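# Remove both clips from the cell, leads stay connected

## Task

Get both clips off the cell and put them somewhere away from it, keeping the strips unbent and the leads still plugged in.

## Robot and tools

Robot: two seven-joint xArm7 arms, left_arm and right_arm, each with a parallel gripper and a wrist camera (cam_left_wrist and cam_right_wrist, both 896x504). Every pose and velocity is given in the scene frame, in metres and radians. The origin sits at table-top height, midway between the nominal bases. +z is up, +x points out over the table, and left_arm is on the +y side. Image left and right do not match arm names. The calibrated bases are left_arm at (-0.044, +0.327, 0) and right_arm at (-0.039, -0.293, 0), each turned very slightly about z. A camera stand stands behind the arms.

Gripper frame: the fingers point along the gripper's +z and close along its y. end_effector_position is the point between the pads when closed, about 2 cm short of the fingertips. Closing pushes the tips roughly 10 mm further along +z.

Row layout (16 numbers, used by every tool that moves the arms): x, y, z, qw, qx, qy, qz, opening for left_arm, then the same eight for right_arm. Both arms are always included, even if only one moves. x, y, z is an absolute target position in metres, in the scene frame. The quaternion is an absolute target orientation, w first. Opening runs from -1 (closed) to +1 (fully open, 0.084 m) and is an absolute command. To keep an arm still, resend the same pose as before, including its quaternion and opening. Do not copy a drifted quaternion from the latest result. Sending 0 as an opening is a real command.

execute_actions(actions, cameras): actions is a list of up to 15 actions. Each action is a table of up to 15 rows, one row per 1/30 s step. A short table repeats its final row. A target more than 0.6 m from the gripper along any of its axes is refused. If the first action fails that check against the latest reported state, the whole call is rejected. Every step, the controller limits the commanded pose to within 70 mm and 16 degrees of the measured pose. The result's Hand target shows where the arm is actually being driven, so send the rest of the motion in later calls. An empty actions list returns images and the full state.

move(target, speed, blend, opening_speed, blocking, cameras): moves in a straight line to one absolute row, or through a list of up to 15 rows. speed is in m/s, from 0.002 to 1, default 0.25, and rotation is capped at twice that number in rad/s. blend is in metres and rounds corners; 0 means stop at each point. opening_speed is the rate of opening change per second, at least 0.2. All moves are limited to 10 s. blocking=false returns after about 0.5 s while the move continues, and a new move takes over from the running one. The 'move:' line reports how it ended: done (within 3 mm and 2 degrees), off_target, moving, held or fault. limits=paced means the command was clipped; limits=held means steps were withheld, for example by the clearance check between the arms. Moves do not avoid obstacles, and faster moves stray more and hit harder.

wait(seconds 0-10): lets time pass while each arm keeps its last command. stop: brakes the running move. zoom_image(camera, region [x0,y0,x1,y1] pixels, at most 504x504): gives a closer view of the latest image. clear_fault(arm): clears a torque fault that has already been reported. read_manual: licence text only. finished_scene(scene 1 or 2): ends the scene permanently. The goal must already be met and stay met without the robot. Later calls in the same reply go to the next scene.

Result lines: end_effector_position, end_effector_quat_wxyz and velocities are scene-frame values and may be a few cm off. grip_measured is the measured opening on the same -1..1 scale; the last joint value is the opening in metres. To hold something, command an opening well below grip_measured. Pad force peaks near 24 N. 'within noise' means the arm is still. Joint torques include gravity and carry offsets. Tool commands lists the current gripper commands. MOTOR HOT appears at 65 °C, and at 80 °C the arm brakes for 30-60 s. Avoid long stretched-out holds and pushing against things.

Torque faults: contact torque reaching a joint's limit stops the arm until clear_fault is called. The limits in N m are waist 44.6, shoulder 44.8, upper arm roll 28.5, elbow 28.5, forearm roll 28.5, wrist pitch 15.3, wrist roll 16. A motor held at its torque limit for 1 s also faults. A held object's weight counts toward the limit.

Camera calibration (K, distortion, T_world_to_cam) is given for each wrist camera. It is accurate to about 0.5 degree and 2.5 mm, and images can lag behind the arm while it moves.

Things to avoid: collisions or squeezing between the two arms, including one gripper closing on the other's fingers. Also avoid hard impacts or pushes, and bending the strips. Do not unplug the leads, drop clips or let them fall far, or let anything leave the table. Simulated time and thinking time both count, and smooth, low-effort motion is better.

Each tool is called after ">>>" in YAML: its name, and indented under it one key for each argument.

## Session

>>> execute_actions:
  actions: []

Scene clock: 0.00 s.
left_arm: end_effector_position=(+0.0423, +0.5799, +0.3073) grip_measured=+1.00 end_effector_quat_wxyz=(-0.442, -0.324, +0.743, -0.383) | right_arm: end_effector_position=(+0.3227, -0.0342, +0.2155) grip_measured=+1.00 end_effector_quat_wxyz=(-0.282, +0.717, +0.633, -0.077)
Joint positions: left_arm=[1.512 0.322 -0.356 1.446 0.087 2.397 -2.871 0.084] | right_arm=[0.534 0.182 -0.157 1.263 0.497 1.48 -1.239 0.084]
Joint velocities: within noise
Joint torques (N m): no reading
Hand target: left_arm +0.0423, +0.5799, +0.3073; -0.442, -0.324, +0.743, -0.383 | right_arm +0.3227, -0.0342, +0.2155; -0.282, +0.717, +0.633, -0.077
Tool commands: left_gripper/opening=+1.0 right_gripper/opening=+1.0

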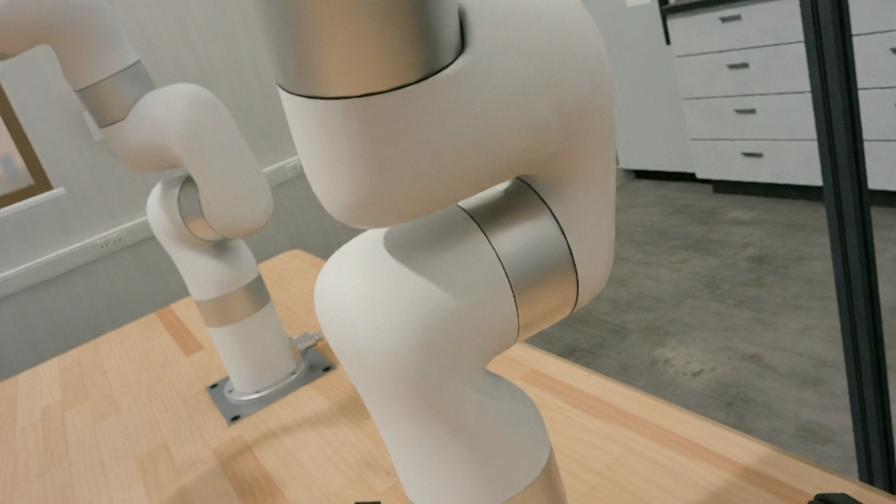

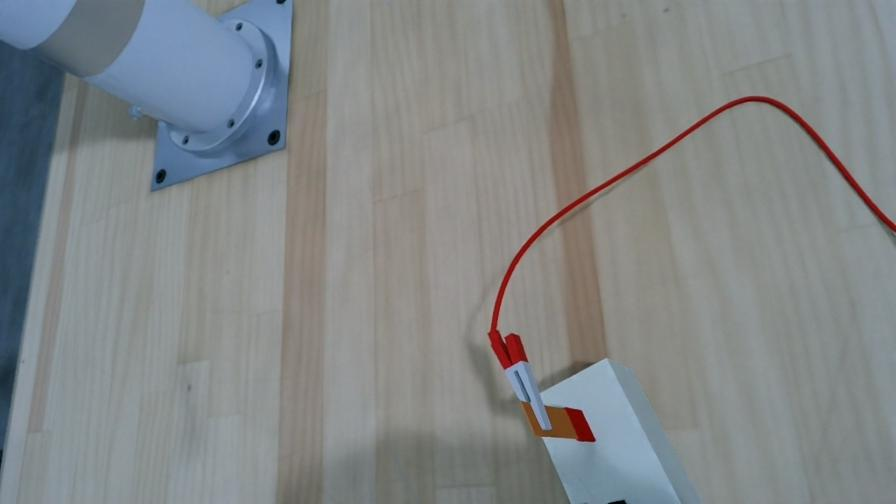

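>>> move:
  target: [0.0423,0.5799,0.3073,-0.442,-0.324,0.743,-0.383,1,0.31,-0.09,0.36,0,0.7071,0.7071,0,1]
  cameras: ["cam_right_wrist"]

Scene clock: 14.53 s.
left_arm: end_effector_position=(+0.0423, +0.5799, +0.3073) grip_measured=+1.00 end_effector_quat_wxyz=(-0.442, -0.324, +0.743, -0.383) | right_arm: end_effector_position=(+0.3100, -0.0900, +0.3600) grip_measured=+1.00 end_effector_quat_wxyz=(+0.000, +0.707, +0.707, +0.000)
Joint positions: left_arm=[1.512 0.321 -0.355 1.446 0.086 2.396 -2.872 0.084] | right_arm=[0.613 -0.245 -0.057 1.239 -0.014 1.484 -1.031 0.084]
Joint torques (N m): left_arm=[9.02 -19.53 2.25 8.78 -1.53 -0.46 -1.8] | right_arm=[2.91 -22.56 3.2 16.11 -4.8 0.05 1.56]
Hand target: left_arm +0.0423, +0.5799, +0.3073; -0.442, -0.324, +0.743, -0.383 | right_arm +0.3100, -0.0900, +0.3600; +0.000, +0.707, +0.707, +0.000
Off the commanded pose: left_arm 0.000 m, 0 deg | right_arm 0.000 m, 0 deg.
move: done
camera_calibration:
cam_right_wrist: T_world_to_cam=[[0.999886, 0.00395576, -0.0145404, -0.268516], [0.00341828, -0.999317, -0.0368059, -0.00968116], [-0.014676, 0.036752, -0.999217, 0.495079], [0, 0, 0, 1]] pos_world=[0.275784, -0.0268075, 0.490431]
Images, in order (width x height): cam_right_wrist 896x504.

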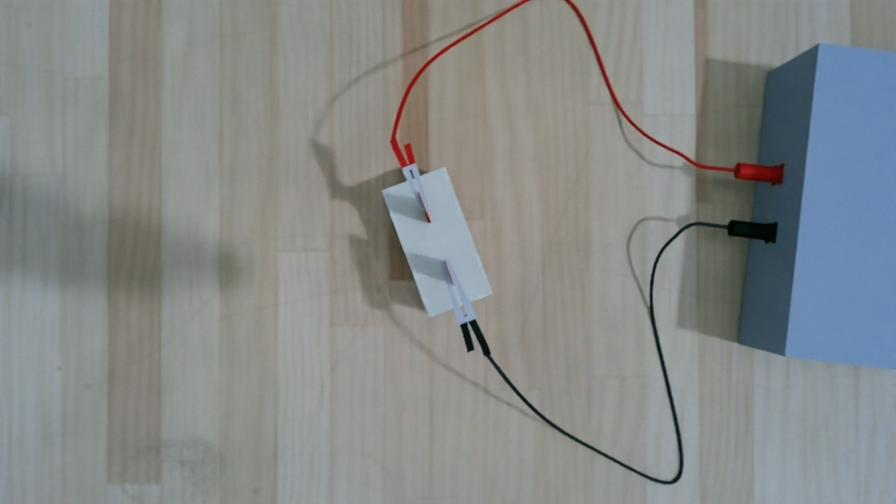

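>>> zoom_image:
  camera: "cam_right_wrist"
  region: [340, 120, 540, 370]

Scaled by 2.016 from the camera's 896x504 image, which has a finer 1280x720 frame.

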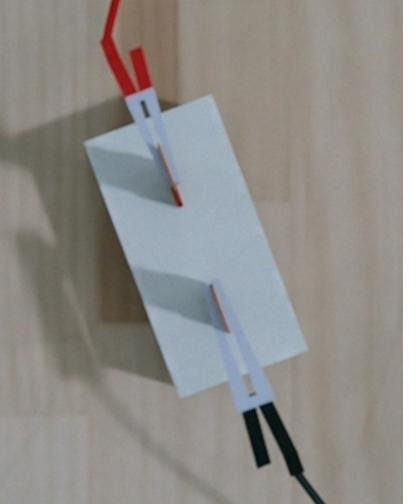

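>>> move:
  target: [0.0423,0.5799,0.3073,-0.442,-0.324,0.743,-0.383,1,0.2,-0.07,0.25,0.2706,0.6533,0.6533,0.2706,1]
  cameras: ["cam_right_wrist"]

Scene clock: 44.40 s.
left_arm: end_effector_position=(+0.0423, +0.5799, +0.3073) grip_measured=+1.00 end_effector_quat_wxyz=(-0.442, -0.324, +0.743, -0.383) | right_arm: end_effector_position=(+0.2000, -0.0700, +0.2500) grip_measured=+1.00 end_effector_quat_wxyz=(+0.271, +0.653, +0.653, +0.271)
Joint positions: left_arm=[1.512 0.321 -0.355 1.446 0.086 2.396 -2.872 0.084] | right_arm=[0.635 -0.967 0.485 0.248 -0.375 0.727 -0.341 0.084]
Joint torques (N m): left_arm=[9.36 -19.52 1.77 8.93 -1.56 -0.48 -1.32] | right_arm=[3.07 -6.89 -1.45 11.12 -5.08 -3.83 1.54]
Hand target: left_arm +0.0423, +0.5799, +0.3073; -0.442, -0.324, +0.743, -0.383 | right_arm +0.2000, -0.0700, +0.2500; +0.271, +0.653, +0.653, +0.271
Off the commanded pose: left_arm 0.000 m, 0 deg | right_arm 0.000 m, 0 deg.
move: done
camera_calibration:
cam_right_wrist: T_world_to_cam=[[0.717298, 0.00395718, 0.696756, -0.281507], [0.0284443, -0.999317, -0.0236074, -0.00167207], [0.696186, 0.0367523, -0.71692, 0.170072], [0, 0, 0, 1]] pos_world=[0.0835702, -0.0068075, 0.31803]
Images, in order (width x height): cam_right_wrist 896x504.

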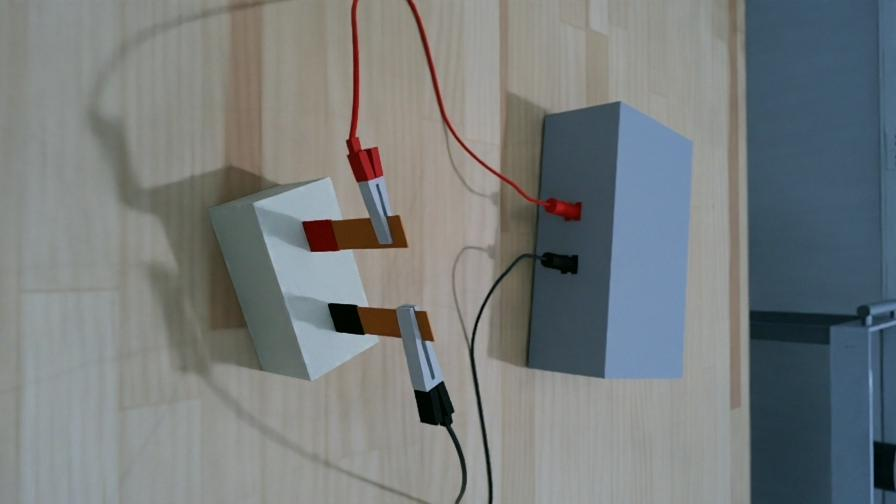

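>>> zoom_image:
  camera: "cam_right_wrist"
  region: [200, 120, 500, 440]

Scaled by 1.575 from the camera's 896x504 image, which has a finer 1280x720 frame.

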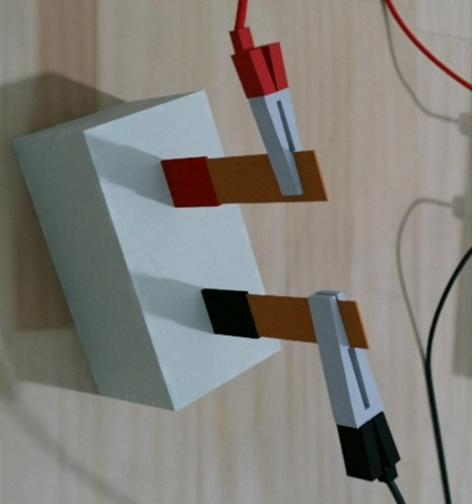

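>>> move:
  target: [0.26,0.34,0.16,-0.424,-0.553,0.601,-0.391,1,0.31,-0.12,0.33,0,0.7071,0.7071,0,1]
  cameras: ["all"]

Scene clock: 133.63 s.
left_arm: end_effector_position=(+0.2600, +0.3400, +0.1600) grip_measured=+1.00 end_effector_quat_wxyz=(+0.424, +0.553, -0.601, +0.391) | right_arm: end_effector_position=(+0.3100, -0.1200, +0.3300) grip_measured=+1.00 end_effector_quat_wxyz=(+0.000, +0.707, +0.707, +0.000)
Joint positions: left_arm=[1.196 0.222 -0.518 0.8 -0.708 1.601 -3.64 0.084] | right_arm=[0.629 -0.305 -0.126 1.101 -0.038 1.404 -1.074 0.084]
Joint torques (N m): left_arm=[-10.14 -6.74 -7.83 6.94 -2.28 -0.64 -1.94] | right_arm=[-2.78 -7.32 -1.3 16.17 5.22 0.01 -1.55]
Hand target: left_arm +0.2600, +0.3400, +0.1600; +0.424, +0.553, -0.601, +0.391 | right_arm +0.3100, -0.1200, +0.3300; +0.000, +0.707, +0.707, +0.000
Off the commanded pose: left_arm 0.000 m, 0 deg | right_arm 0.000 m, 0 deg.
move: done
camera_calibration:
cam_left_wrist: T_world_to_cam=[[-0.994308, 0.106381, -0.00594325, 0.254403], [0.0426047, 0.345844, -0.937324, 0.0836967], [-0.0976585, -0.932242, -0.348408, 0.531713], [0, 0, 0, 1]] pos_world=[0.301315, 0.439675, 0.265216]
cam_right_wrist: T_world_to_cam=[[0.999888, 0.00395416, -0.0144404, -0.26878], [0.00342036, -0.999317, -0.0368055, -0.0407652], [-0.014576, 0.036752, -0.999218, 0.466176], [0, 0, 0, 1]] pos_world=[0.275684, -0.0568075, 0.46043]

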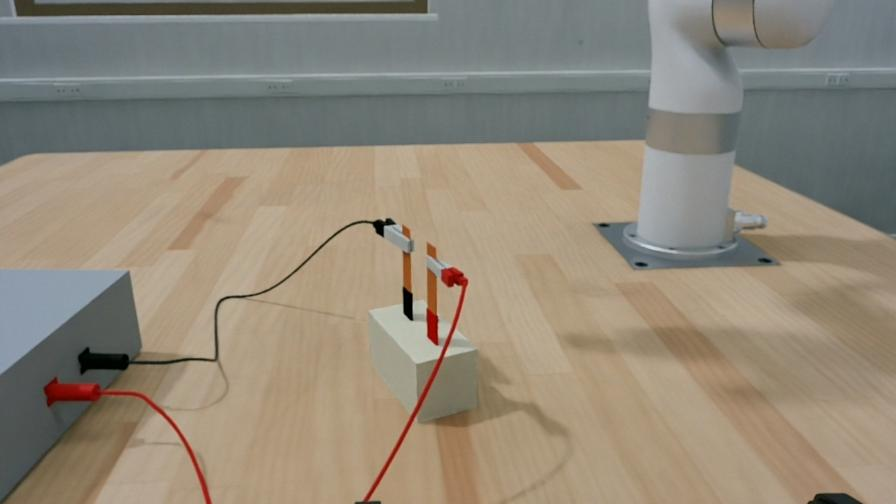

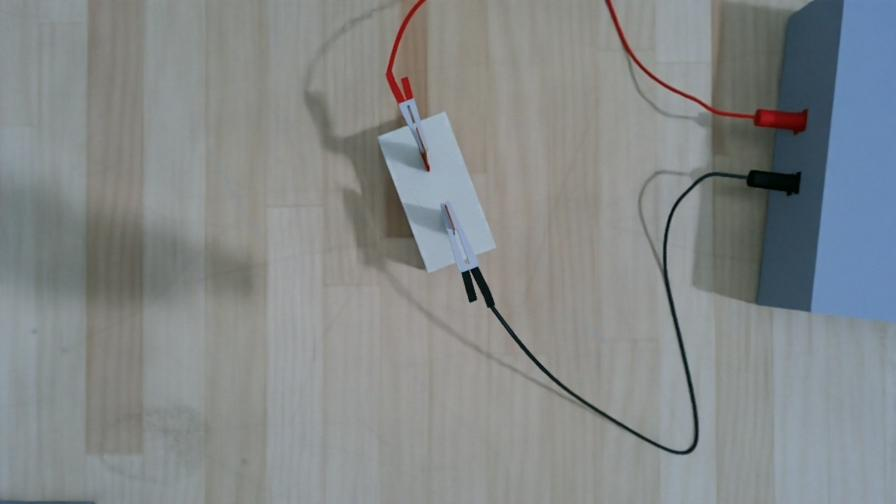

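>>> zoom_image:
  camera: "cam_left_wrist"
  region: [340, 200, 500, 430]

>>> zoom_image:
  camera: "cam_right_wrist"
  region: [370, 60, 510, 320]

Scaled by 2.191 from the camera's 896x504 image, which has a finer 1280x720 frame.

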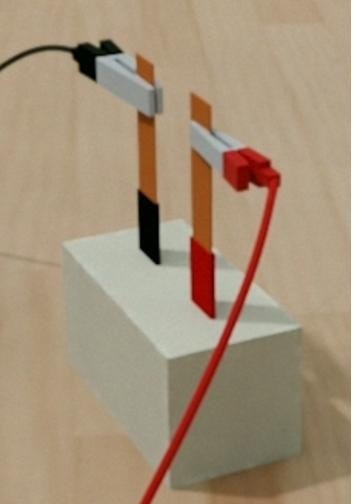

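Scaled by 1.938 from the camera's 896x504 image, which has a finer 1280x720 frame.

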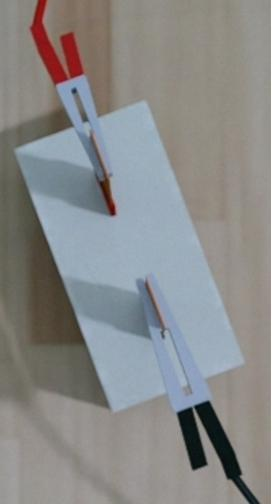

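>>> move:
  target: [0.26,0.34,0.16,-0.424,-0.553,0.601,-0.391,1,0.242,0.050,0.19,0,0.5614,0.8276,0,-0.05]
  cameras: ["all"]

Scene clock: 156.53 s.
left_arm: end_effector_position=(+0.2600, +0.3400, +0.1600) grip_measured=+1.00 end_effector_quat_wxyz=(+0.424, +0.553, -0.601, +0.391) | right_arm: end_effector_position=(+0.2420, +0.0500, +0.1900) grip_measured=-0.06 end_effector_quat_wxyz=(+0.000, +0.561, +0.828, +0.000)
Joint positions: left_arm=[1.196 0.222 -0.518 0.8 -0.708 1.601 -3.64 0.084] | right_arm=[0.825 -0.05 0.077 0.947 0.005 0.997 -1.068 0.041]
Joint torques (N m): left_arm=[-9.82 -7.28 -7.76 7.05 -2.38 -0.03 -1.85] | right_arm=[2.9 -13.09 2.74 15.86 -4.8 -3.95 1.58]
Hand target: left_arm +0.2600, +0.3400, +0.1600; +0.424, +0.553, -0.601, +0.391 | right_arm +0.2420, +0.0500, +0.1900; +0.000, +0.561, +0.828, +0.000
Off the commanded pose: left_arm 0.000 m, 0 deg | right_arm 0.000 m, 0 deg.
move: done
camera_calibration:
cam_left_wrist: T_world_to_cam=[[-0.994297, 0.106478, -0.00591787, 0.254351], [0.0426141, 0.34584, -0.937325, 0.0836964], [-0.0977576, -0.932233, -0.348405, 0.531738], [0, 0, 0, 1]] pos_world=[0.301316, 0.439675, 0.265216]
cam_right_wrist: T_world_to_cam=[[0.927576, 0.373357, -0.0143898, -0.204531], [0.372649, -0.927239, -0.0368833, 0.0312158], [-0.0271134, 0.0288497, -0.999216, 0.322574], [0, 0, 0, 1]] pos_world=[0.186832, 0.0960015, 0.32053]

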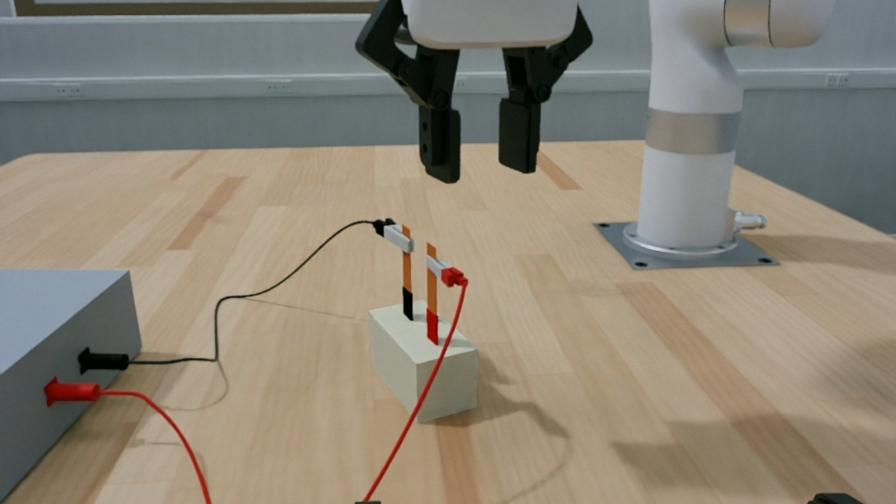

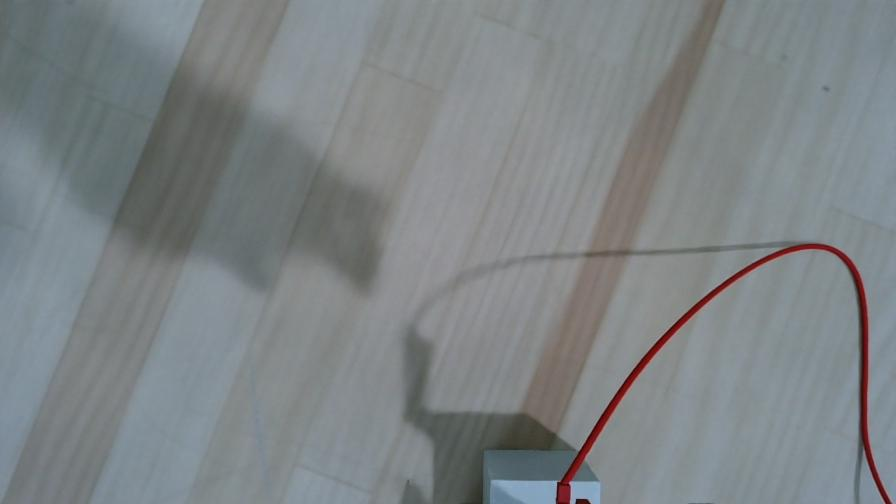

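>>> move:
  target: [0.26,0.34,0.16,-0.424,-0.553,0.601,-0.391,1,0.247,0.051,0.108,0,0.5614,0.8276,0,-0.05]
  cameras: ["all"]
  speed: 0.1

>>> zoom_image:
  camera: "cam_left_wrist"
  region: [340, 150, 580, 430]

Scene clock: 186.70 s.
left_arm: end_effector_position=(+0.2600, +0.3400, +0.1600) grip_measured=+1.00 end_effector_quat_wxyz=(+0.424, +0.553, -0.601, +0.391) | right_arm: end_effector_position=(+0.2470, +0.0510, +0.1080) grip_measured=-0.06 end_effector_quat_wxyz=(+0.000, +0.561, +0.828, +0.000)
Joint positions: left_arm=[1.196 0.222 -0.518 0.8 -0.708 1.601 -3.64 0.084] | right_arm=[0.823 0.092 0.074 0.853 -0.01 0.761 -1.065 0.041]
Joint torques (N m): left_arm=[-8.96 -7.02 -7.85 7.09 -2.3 0.37 -1.79] | right_arm=[-2.69 -15.77 -2.11 9.97 -4.97 -3.88 1.81]
Hand target: left_arm +0.2600, +0.3400, +0.1600; +0.424, +0.553, -0.601, +0.391 | right_arm +0.2470, +0.0510, +0.1080; +0.000, +0.561, +0.828, +0.000
Off the commanded pose: left_arm 0.000 m, 0 deg | right_arm 0.000 m, 0 deg.
move: done
camera_calibration:
cam_left_wrist: T_world_to_cam=[[-0.994297, 0.106478, -0.00591787, 0.254351], [0.0426141, 0.34584, -0.937325, 0.0836964], [-0.0977576, -0.932233, -0.348405, 0.531738], [0, 0, 0, 1]] pos_world=[0.301316, 0.439675, 0.265216]
cam_right_wrist: T_world_to_cam=[[0.927576, 0.373358, -0.0143898, -0.21076], [0.37265, -0.927239, -0.0368833, 0.0273479], [-0.0271134, 0.0288497, -0.999216, 0.240743], [0, 0, 0, 1]] pos_world=[0.191832, 0.0971015, 0.23853]

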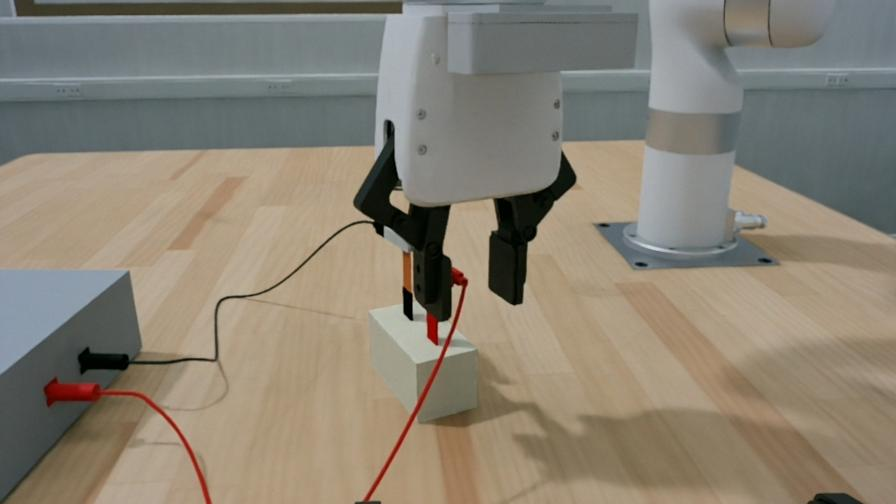

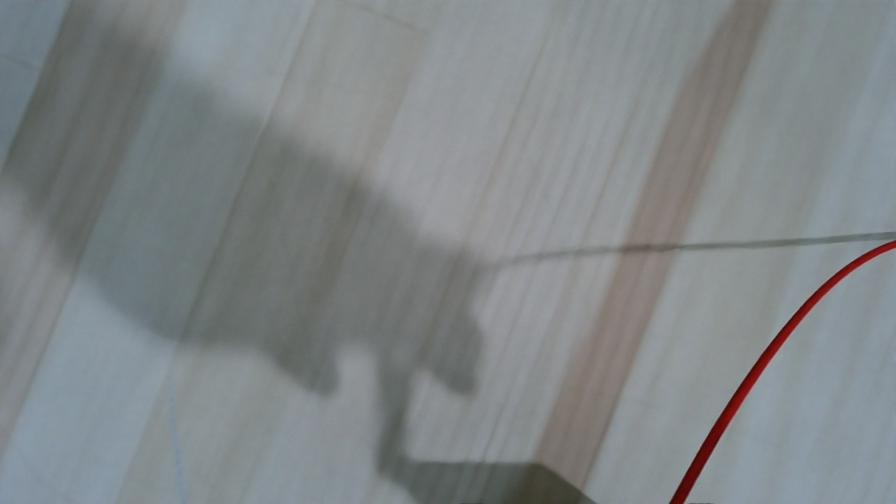

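Scaled by 1.800 from the camera's 896x504 image, which has a finer 1280x720 frame.

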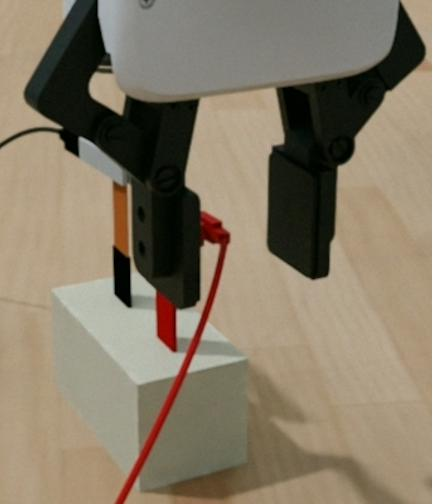

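>>> move:
  target: [0.26,0.34,0.16,-0.424,-0.553,0.601,-0.391,1,0.247,0.051,0.108,0,0.5614,0.8276,0,-0.55]
  cameras: ["cam_left_wrist"]
  opening_speed: 0.4

>>> zoom_image:
  camera: "cam_left_wrist"
  region: [380, 200, 540, 350]

Scene clock: 198.10 s.
left_arm: end_effector_position=(+0.2600, +0.3400, +0.1600) grip_measured=+1.00 end_effector_quat_wxyz=(+0.424, +0.553, -0.601, +0.391) | right_arm: end_effector_position=(+0.2470, +0.0510, +0.1080) grip_measured=-0.57 end_effector_quat_wxyz=(+0.000, +0.561, +0.828, +0.000)
Joint positions: left_arm=[1.196 0.222 -0.518 0.8 -0.708 1.601 -3.64 0.084] | right_arm=[0.823 0.092 0.074 0.853 -0.01 0.761 -1.065 0.019]
Joint torques (N m): left_arm=[-8.28 -7.06 -7.73 7.23 -2.28 1.05 -1.66] | right_arm=[-2.84 -14.88 -2.1 10.2 -4.87 -3.39 1.55]
Hand target: left_arm +0.2600, +0.3400, +0.1600; +0.424, +0.553, -0.601, +0.391 | right_arm +0.2470, +0.0510, +0.1080; +0.000, +0.561, +0.828, +0.000
Off the commanded pose: left_arm 0.000 m, 0 deg | right_arm 0.000 m, 0 deg.
move: done
camera_calibration:
cam_left_wrist: T_world_to_cam=[[-0.994297, 0.106478, -0.00591787, 0.254351], [0.0426141, 0.34584, -0.937325, 0.0836964], [-0.0977576, -0.932233, -0.348405, 0.531738], [0, 0, 0, 1]] pos_world=[0.301316, 0.439675, 0.265216]
Images, in order (width x height): cam_left_wrist 896x504.

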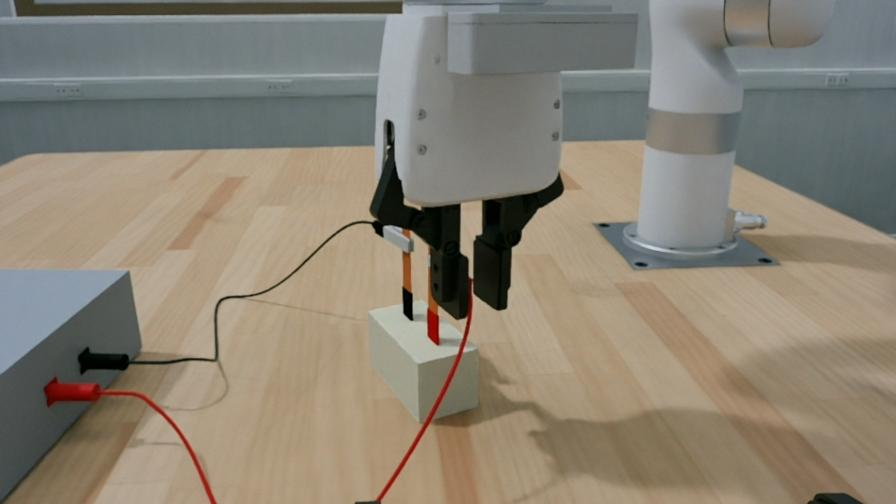

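Scaled by 3.150 from the camera's 896x504 image, which has a finer 1280x720 frame.

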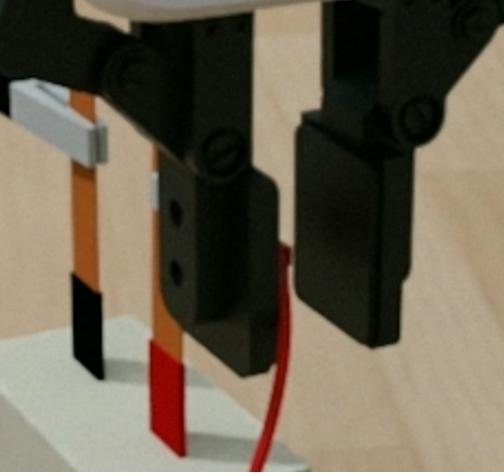

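>>> move:
  target:
    - [0.26,0.34,0.16,-0.424,-0.553,0.601,-0.391,1,0.247,0.051,0.108,0,0.5614,0.8276,0,-0.1]
    - [0.26,0.34,0.16,-0.424,-0.553,0.601,-0.391,1,0.2521,0.052,0.108,0,0.5614,0.8276,0,-0.1]
  cameras: ["cam_left_wrist"]
  opening_speed: 0.4

>>> zoom_image:
  camera: "cam_left_wrist"
  region: [380, 200, 540, 350]

>>> move:
  target: [0.26,0.34,0.16,-0.424,-0.553,0.601,-0.391,1,0.2521,0.052,0.108,0,0.5614,0.8276,0,-0.55]
  cameras: ["cam_left_wrist"]
  opening_speed: 0.4

>>> zoom_image:
  camera: "cam_left_wrist"
  region: [380, 200, 540, 350]

Scene clock: 210.53 s.
left_arm: end_effector_position=(+0.2600, +0.3400, +0.1600) grip_measured=+1.00 end_effector_quat_wxyz=(+0.424, +0.553, -0.601, +0.391) | right_arm: end_effector_position=(+0.2521, +0.0520, +0.1080) grip_measured=-0.11 end_effector_quat_wxyz=(+0.000, +0.561, +0.828, +0.000)
Joint positions: left_arm=[1.196 0.222 -0.518 0.8 -0.708 1.601 -3.64 0.084] | right_arm=[0.819 0.104 0.071 0.868 -0.011 0.765 -1.071 0.039]
Joint torques (N m): left_arm=[-7.27 -7.05 -7.82 7.19 -2.31 1.72 -1.67] | right_arm=[-2.74 -15.4 -2.04 14.57 -4.93 0.1 -1.52]
Hand target: left_arm +0.2600, +0.3400, +0.1600; +0.424, +0.553, -0.601, +0.391 | right_arm +0.2521, +0.0520, +0.1080; +0.000, +0.561, +0.828, +0.000
Off the commanded pose: left_arm 0.000 m, 0 deg | right_arm 0.000 m, 0 deg.
move: done
camera_calibration:
cam_left_wrist: T_world_to_cam=[[-0.994297, 0.106478, -0.00591787, 0.254351], [0.0426141, 0.34584, -0.937325, 0.0836964], [-0.0977576, -0.932233, -0.348405, 0.531738], [0, 0, 0, 1]] pos_world=[0.301316, 0.439675, 0.265216]
Images, in order (width x height): cam_left_wrist 896x504.

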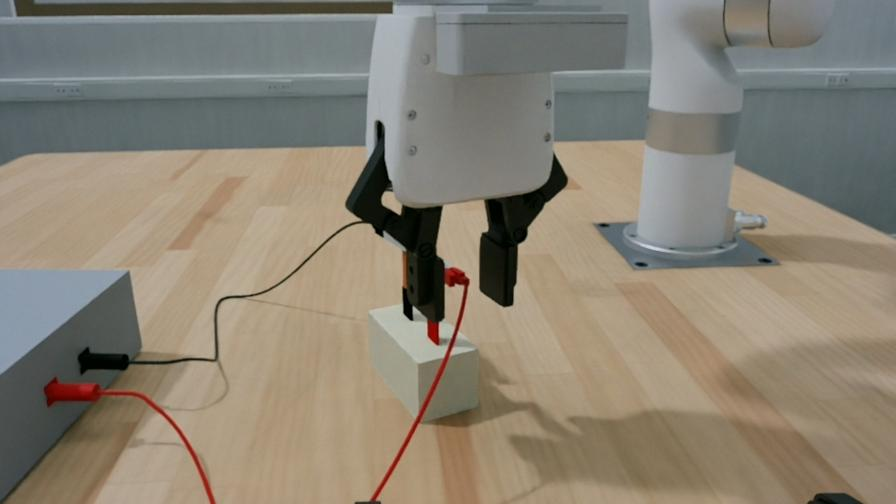

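Scaled by 3.150 from the camera's 896x504 image, which has a finer 1280x720 frame.

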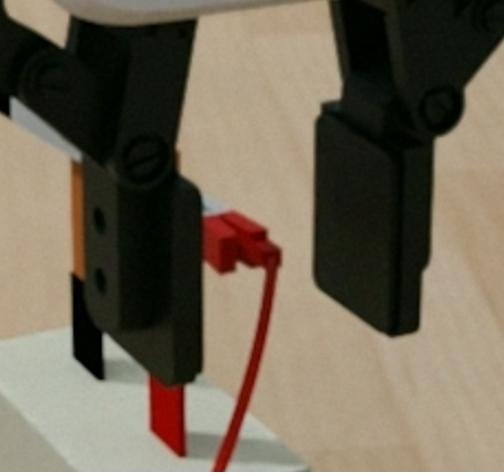

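Scene clock: 211.87 s.
left_arm: end_effector_position=(+0.2600, +0.3400, +0.1600) grip_measured=+1.00 end_effector_quat_wxyz=(+0.424, +0.553, -0.601, +0.391) | right_arm: end_effector_position=(+0.2521, +0.0520, +0.1080) grip_measured=-0.57 end_effector_quat_wxyz=(+0.000, +0.561, +0.828, +0.000)
Joint positions: left_arm=[1.196 0.222 -0.518 0.8 -0.708 1.601 -3.64 0.084] | right_arm=[0.819 0.104 0.071 0.868 -0.011 0.765 -1.071 0.019]
Joint torques (N m): left_arm=[-7.2 -6.93 -7.71 7.25 -2.19 1.82 -1.7] | right_arm=[-2.93 -15.56 -2.14 14.62 -4.94 0 -1.47]
Hand target: left_arm +0.2600, +0.3400, +0.1600; +0.424, +0.553, -0.601, +0.391 | right_arm +0.2521, +0.0520, +0.1080; +0.000, +0.561, +0.828, +0.000
Off the commanded pose: left_arm 0.000 m, 0 deg | right_arm 0.000 m, 0 deg.
move: done
camera_calibration:
cam_left_wrist: T_world_to_cam=[[-0.994297, 0.106478, -0.00591787, 0.254351], [0.0426141, 0.34584, -0.937325, 0.0836964], [-0.0977576, -0.932233, -0.348405, 0.531738], [0, 0, 0, 1]] pos_world=[0.301316, 0.439675, 0.265216]
Images, in order (width x height): cam_left_wrist 896x504.

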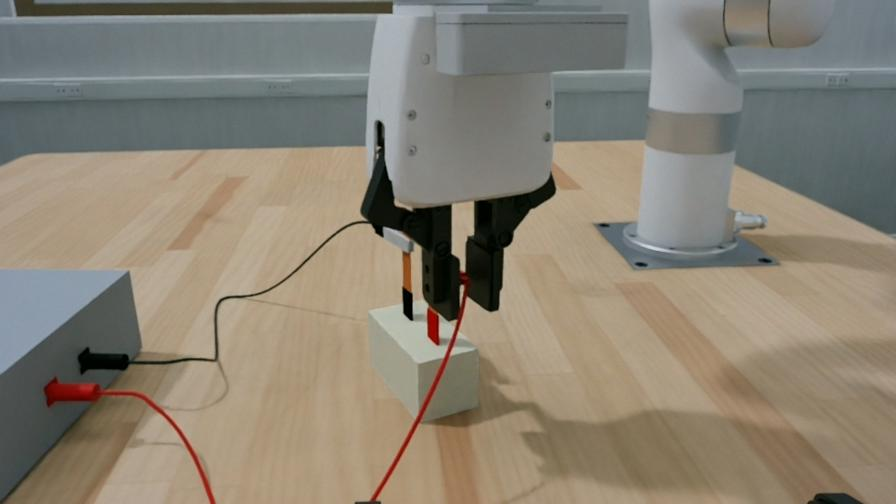

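Scaled by 3.150 from the camera's 896x504 image, which has a finer 1280x720 frame.

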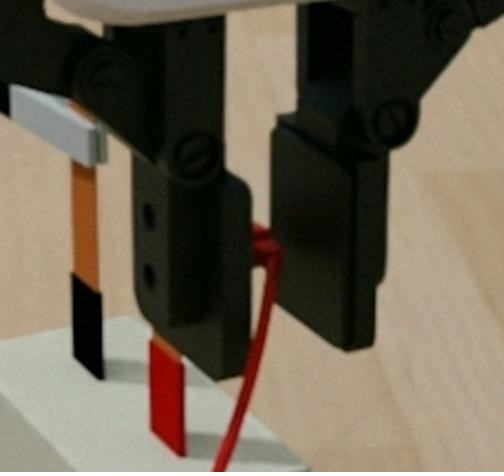

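>>> move:
  target: [0.26,0.34,0.16,-0.424,-0.553,0.601,-0.391,1,0.2521,0.052,0.108,0,0.5614,0.8276,0,-0.75]
  cameras: ["cam_left_wrist"]
  opening_speed: 0.3

>>> zoom_image:
  camera: "cam_left_wrist"
  region: [380, 200, 540, 350]

>>> move:
  target: [0.26,0.34,0.16,-0.424,-0.553,0.601,-0.391,1,0.2521,0.052,0.108,0,0.5614,0.8276,0,-1]
  cameras: ["cam_left_wrist"]
  opening_speed: 0.3

>>> zoom_image:
  camera: "cam_left_wrist"
  region: [380, 200, 540, 350]

Scene clock: 225.60 s.
left_arm: end_effector_position=(+0.2600, +0.3400, +0.1600) grip_measured=+1.00 end_effector_quat_wxyz=(+0.424, +0.553, -0.601, +0.391) | right_arm: end_effector_position=(+0.2521, +0.0520, +0.1080) grip_measured=-0.77 end_effector_quat_wxyz=(+0.000, +0.561, +0.828, +0.000)
Joint positions: left_arm=[1.196 0.222 -0.518 0.8 -0.708 1.601 -3.64 0.084] | right_arm=[0.819 0.104 0.071 0.868 -0.011 0.765 -1.071 0.01]
Joint torques (N m): left_arm=[-6.43 -7.05 -7.69 7.22 -1.94 1.91 -1.59] | right_arm=[-2.78 -16.35 -1.7 14.31 -4.69 -0.04 -1.68]
Hand target: left_arm +0.2600, +0.3400, +0.1600; +0.424, +0.553, -0.601, +0.391 | right_arm +0.2521, +0.0520, +0.1080; +0.000, +0.561, +0.828, +0.000
Off the commanded pose: left_arm 0.000 m, 0 deg | right_arm 0.000 m, 0 deg.
move: done
camera_calibration:
cam_left_wrist: T_world_to_cam=[[-0.994298, 0.106477, -0.0059186, 0.254352], [0.0426055, 0.345752, -0.937358, 0.0837461], [-0.0977608, -0.932265, -0.348317, 0.53173], [0, 0, 0, 1]] pos_world=[0.301316, 0.439675, 0.265216]
Images, in order (width x height): cam_left_wrist 896x504.

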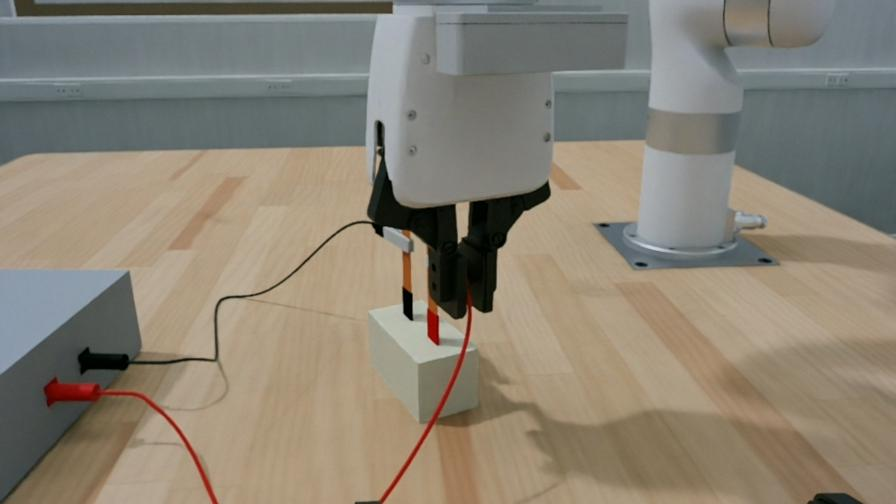

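Scaled by 3.150 from the camera's 896x504 image, which has a finer 1280x720 frame.

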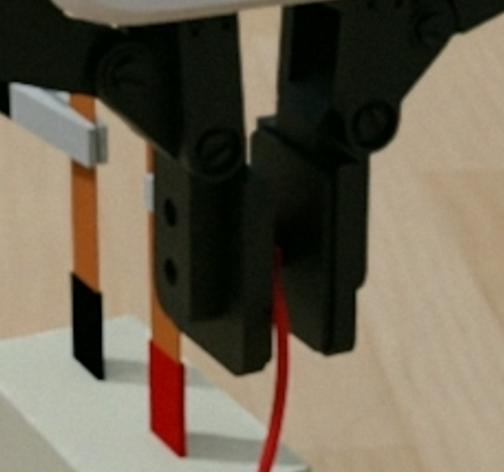

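Scene clock: 226.63 s.
left_arm: end_effector_position=(+0.2600, +0.3400, +0.1600) grip_measured=+1.00 end_effector_quat_wxyz=(+0.424, +0.553, -0.601, +0.391) | right_arm: end_effector_position=(+0.2521, +0.0520, +0.1080) grip_measured=-0.84 end_effector_quat_wxyz=(+0.000, +0.561, +0.828, +0.000)
Joint positions: left_arm=[1.196 0.222 -0.518 0.8 -0.708 1.601 -3.64 0.084] | right_arm=[0.819 0.104 0.071 0.868 -0.011 0.765 -1.071 0.007]
Joint torques (N m): left_arm=[-6.74 -7.1 -7.67 7.25 -2.15 1.98 -1.68] | right_arm=[-2.15 -15.53 -1.7 14.06 -4.65 0.02 -1.46]
Hand target: left_arm +0.2600, +0.3400, +0.1600; +0.424, +0.553, -0.601, +0.391 | right_arm +0.2521, +0.0520, +0.1080; +0.000, +0.561, +0.828, +0.000
Off the commanded pose: left_arm 0.000 m, 0 deg | right_arm 0.000 m, 0 deg.
move: done
camera_calibration:
cam_left_wrist: T_world_to_cam=[[-0.994298, 0.106477, -0.0059186, 0.254352], [0.0426055, 0.345752, -0.937358, 0.0837461], [-0.0977608, -0.932265, -0.348317, 0.53173], [0, 0, 0, 1]] pos_world=[0.301316, 0.439675, 0.265216]
Images, in order (width x height): cam_left_wrist 896x504.

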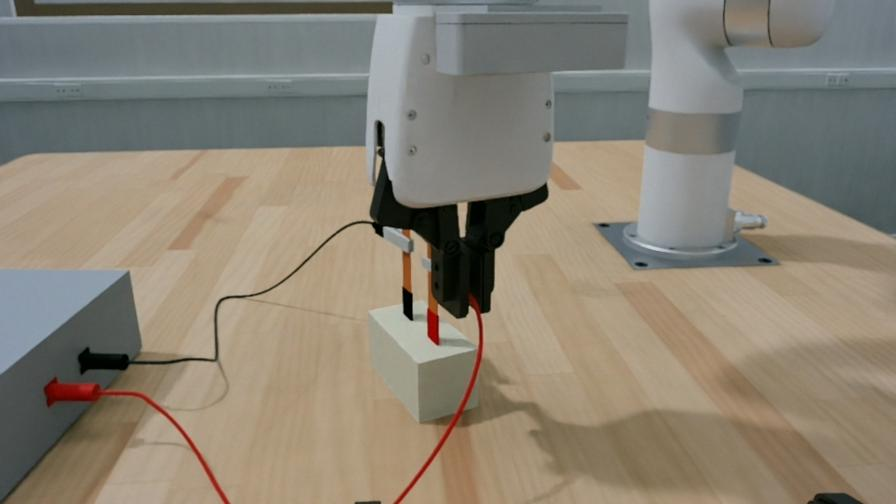

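Scaled by 3.150 from the camera's 896x504 image, which has a finer 1280x720 frame.

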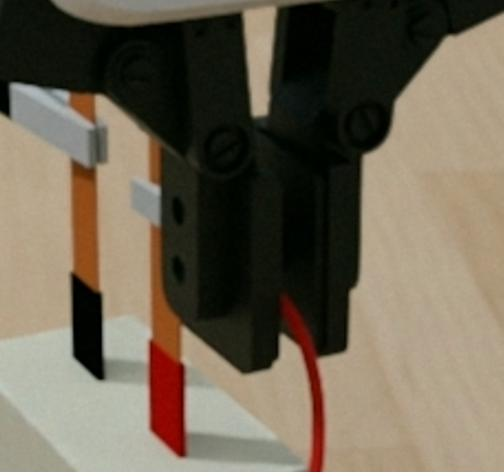

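>>> move:
  target: [0.26,0.34,0.16,-0.424,-0.553,0.601,-0.391,1,0.2521,0.052,0.116,0,0.5614,0.8276,0,-1]
  cameras: ["cam_left_wrist"]
  speed: 0.05

>>> zoom_image:
  camera: "cam_left_wrist"
  region: [360, 200, 520, 350]

Scene clock: 235.47 s.
left_arm: end_effector_position=(+0.2600, +0.3400, +0.1600) grip_measured=+1.00 end_effector_quat_wxyz=(+0.424, +0.553, -0.601, +0.391) | right_arm: end_effector_position=(+0.2521, +0.0520, +0.1160) grip_measured=-0.84 end_effector_quat_wxyz=(+0.000, +0.561, +0.828, +0.000)
Joint positions: left_arm=[1.196 0.222 -0.518 0.8 -0.708 1.601 -3.64 0.084] | right_arm=[0.819 0.088 0.071 0.876 -0.009 0.788 -1.073 0.007]
Joint torques (N m): left_arm=[-6.15 -7.02 -7.25 7.3 -2.03 1.91 -1.51] | right_arm=[-2.25 -28.98 2.13 14.73 4.67 -0.13 -1.59]
Hand target: left_arm +0.2600, +0.3400, +0.1600; +0.424, +0.553, -0.601, +0.391 | right_arm +0.2521, +0.0520, +0.1160; +0.000, +0.561, +0.828, +0.000
Off the commanded pose: left_arm 0.000 m, 0 deg | right_arm 0.000 m, 0 deg.
move: done
camera_calibration:
cam_left_wrist: T_world_to_cam=[[-0.994298, 0.106477, -0.0059186, 0.254352], [0.0426055, 0.345752, -0.937358, 0.0837461], [-0.0977608, -0.932265, -0.348317, 0.53173], [0, 0, 0, 1]] pos_world=[0.301316, 0.439675, 0.265216]
Images, in order (width x height): cam_left_wrist 896x504.

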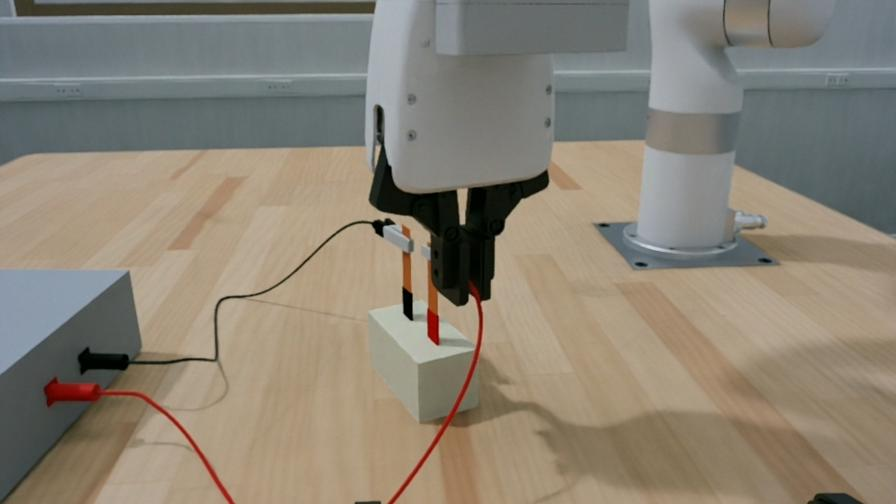

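Scaled by 3.150 from the camera's 896x504 image, which has a finer 1280x720 frame.

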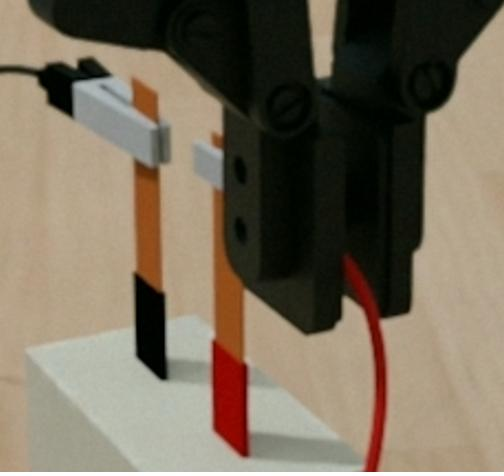

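>>> move:
  target:
    - [0.26,0.34,0.16,-0.424,-0.553,0.601,-0.391,1,0.2521,0.052,0.15,0,0.5614,0.8276,0,-1]
    - [0.26,0.34,0.16,-0.424,-0.553,0.601,-0.391,1,0.215,0.135,0.12,0,0.5614,0.8276,0,-1]
  cameras: ["all"]
  speed: 0.1

Scene clock: 245.87 s.
left_arm: end_effector_position=(+0.2600, +0.3400, +0.1600) grip_measured=+1.00 end_effector_quat_wxyz=(+0.424, +0.553, -0.601, +0.391) | right_arm: end_effector_position=(+0.2150, +0.1350, +0.1200) grip_measured=-0.84 end_effector_quat_wxyz=(+0.000, +0.561, +0.828, +0.000)
Joint positions: left_arm=[1.196 0.222 -0.518 0.8 -0.708 1.601 -3.64 0.084] | right_arm=[0.918 0.22 0.142 1.061 -0.041 0.843 -0.884 0.007]
Joint torques (N m): left_arm=[-5.34 -6.98 -6.6 7.31 -2.19 1.94 -1.43] | right_arm=[2.85 -18.78 3.17 15.05 -4.9 -3.4 1.56]
Hand target: left_arm +0.2600, +0.3400, +0.1600; +0.424, +0.553, -0.601, +0.391 | right_arm +0.2150, +0.1350, +0.1200; +0.000, +0.561, +0.828, +0.000
Off the commanded pose: left_arm 0.000 m, 0 deg | right_arm 0.000 m, 0 deg.
move: done
camera_calibration:
cam_left_wrist: T_world_to_cam=[[-0.994298, 0.106477, -0.0059186, 0.254352], [0.0426055, 0.345752, -0.937358, 0.0837461], [-0.0977608, -0.932265, -0.348317, 0.53173], [0, 0, 0, 1]] pos_world=[0.301316, 0.439675, 0.265216]
cam_right_wrist: T_world_to_cam=[[0.927576, 0.373357, -0.0143898, -0.212268], [0.372649, -0.927239, -0.0368833, 0.1176], [-0.0271134, 0.0288497, -0.999216, 0.249342], [0, 0, 0, 1]] pos_world=[0.159832, 0.181101, 0.25043]

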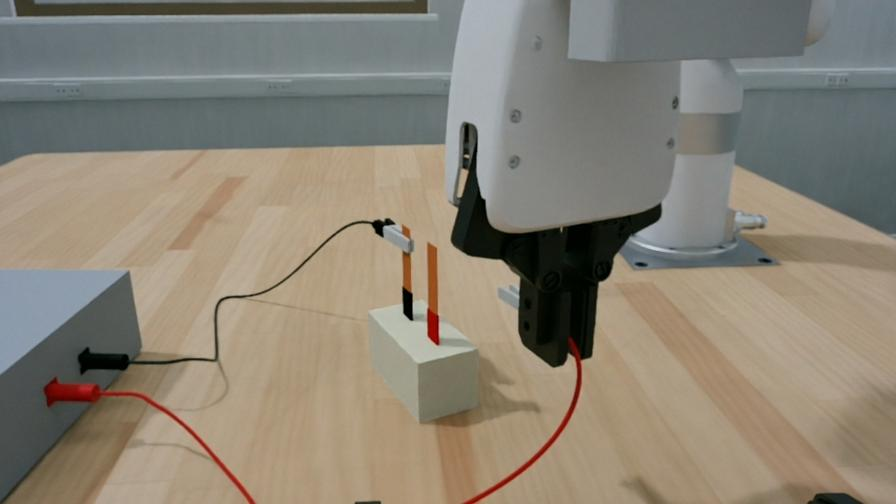

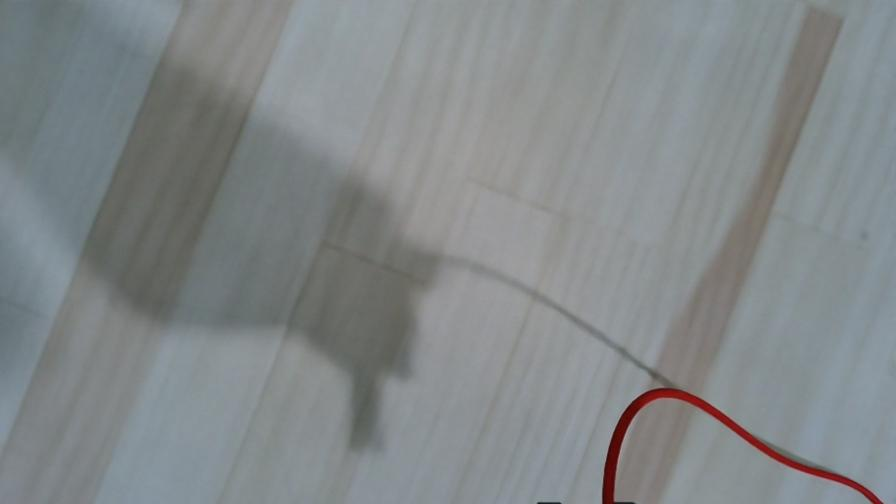

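>>> move:
  target: [0.26,0.34,0.16,-0.424,-0.553,0.601,-0.391,1,0.215,0.135,0.032,0,0.5614,0.8276,0,-1]
  cameras: ["all"]
  speed: 0.1

>>> zoom_image:
  camera: "cam_left_wrist"
  region: [480, 320, 680, 500]

Scene clock: 250.80 s.
left_arm: end_effector_position=(+0.2600, +0.3400, +0.1600) grip_measured=+1.00 end_effector_quat_wxyz=(+0.424, +0.553, -0.601, +0.391) | right_arm: end_effector_position=(+0.2150, +0.1350, +0.0320) grip_measured=-0.84 end_effector_quat_wxyz=(+0.000, +0.561, +0.828, +0.000)
Joint positions: left_arm=[1.196 0.222 -0.518 0.8 -0.708 1.601 -3.64 0.084] | right_arm=[0.93 0.394 0.125 1.01 -0.083 0.62 -0.855 0.007]
Joint torques (N m): left_arm=[-5.25 -7.2 -6.45 7.51 -2.04 1.8 -1.51] | right_arm=[3.18 -21.04 -1.39 13.21 -4.72 -3.92 1.56]
Hand target: left_arm +0.2600, +0.3400, +0.1600; +0.424, +0.553, -0.601, +0.391 | right_arm +0.2150, +0.1350, +0.0320; +0.000, +0.561, +0.828, +0.000
Off the commanded pose: left_arm 0.000 m, 0 deg | right_arm 0.000 m, 0 deg.
move: done
camera_calibration:
cam_left_wrist: T_world_to_cam=[[-0.994298, 0.106477, -0.0059186, 0.254352], [0.0426055, 0.345752, -0.937358, 0.0837461], [-0.0977608, -0.932265, -0.348317, 0.53173], [0, 0, 0, 1]] pos_world=[0.301316, 0.439675, 0.265216]
cam_right_wrist: T_world_to_cam=[[0.927574, 0.373358, -0.0145199, -0.21342], [0.372648, -0.927242, -0.0368278, 0.114383], [-0.0272134, 0.0287497, -0.999216, 0.161443], [0, 0, 0, 1]] pos_world=[0.159732, 0.181101, 0.16243]

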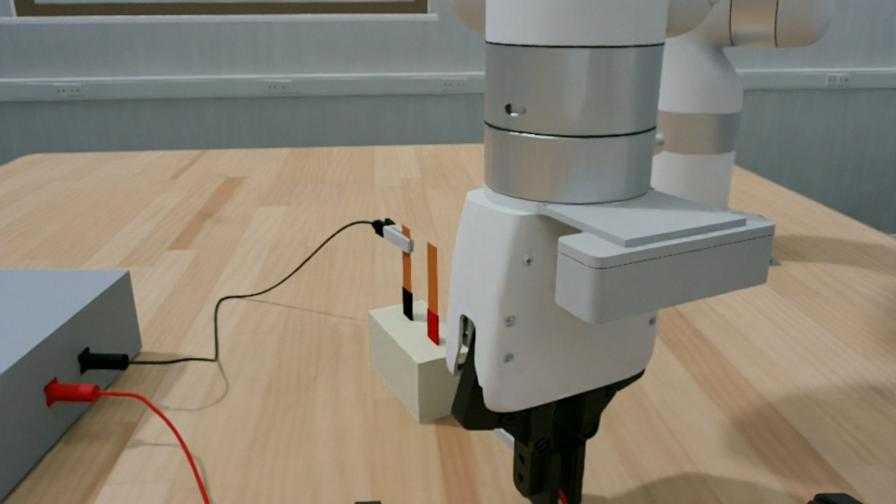

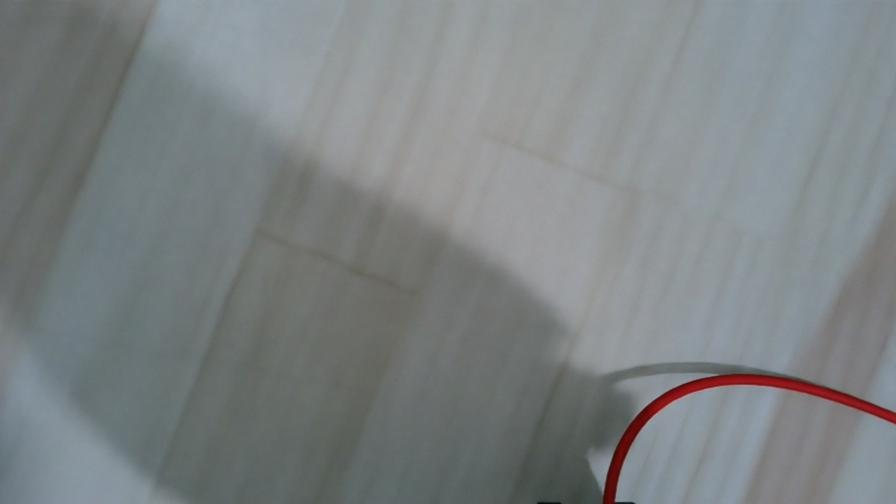

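Scaled by 2.520 from the camera's 896x504 image, which has a finer 1280x720 frame.

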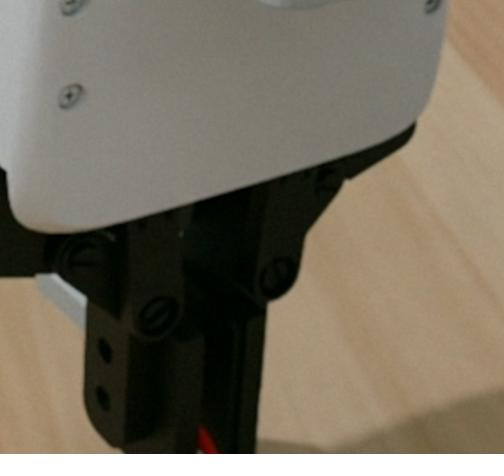

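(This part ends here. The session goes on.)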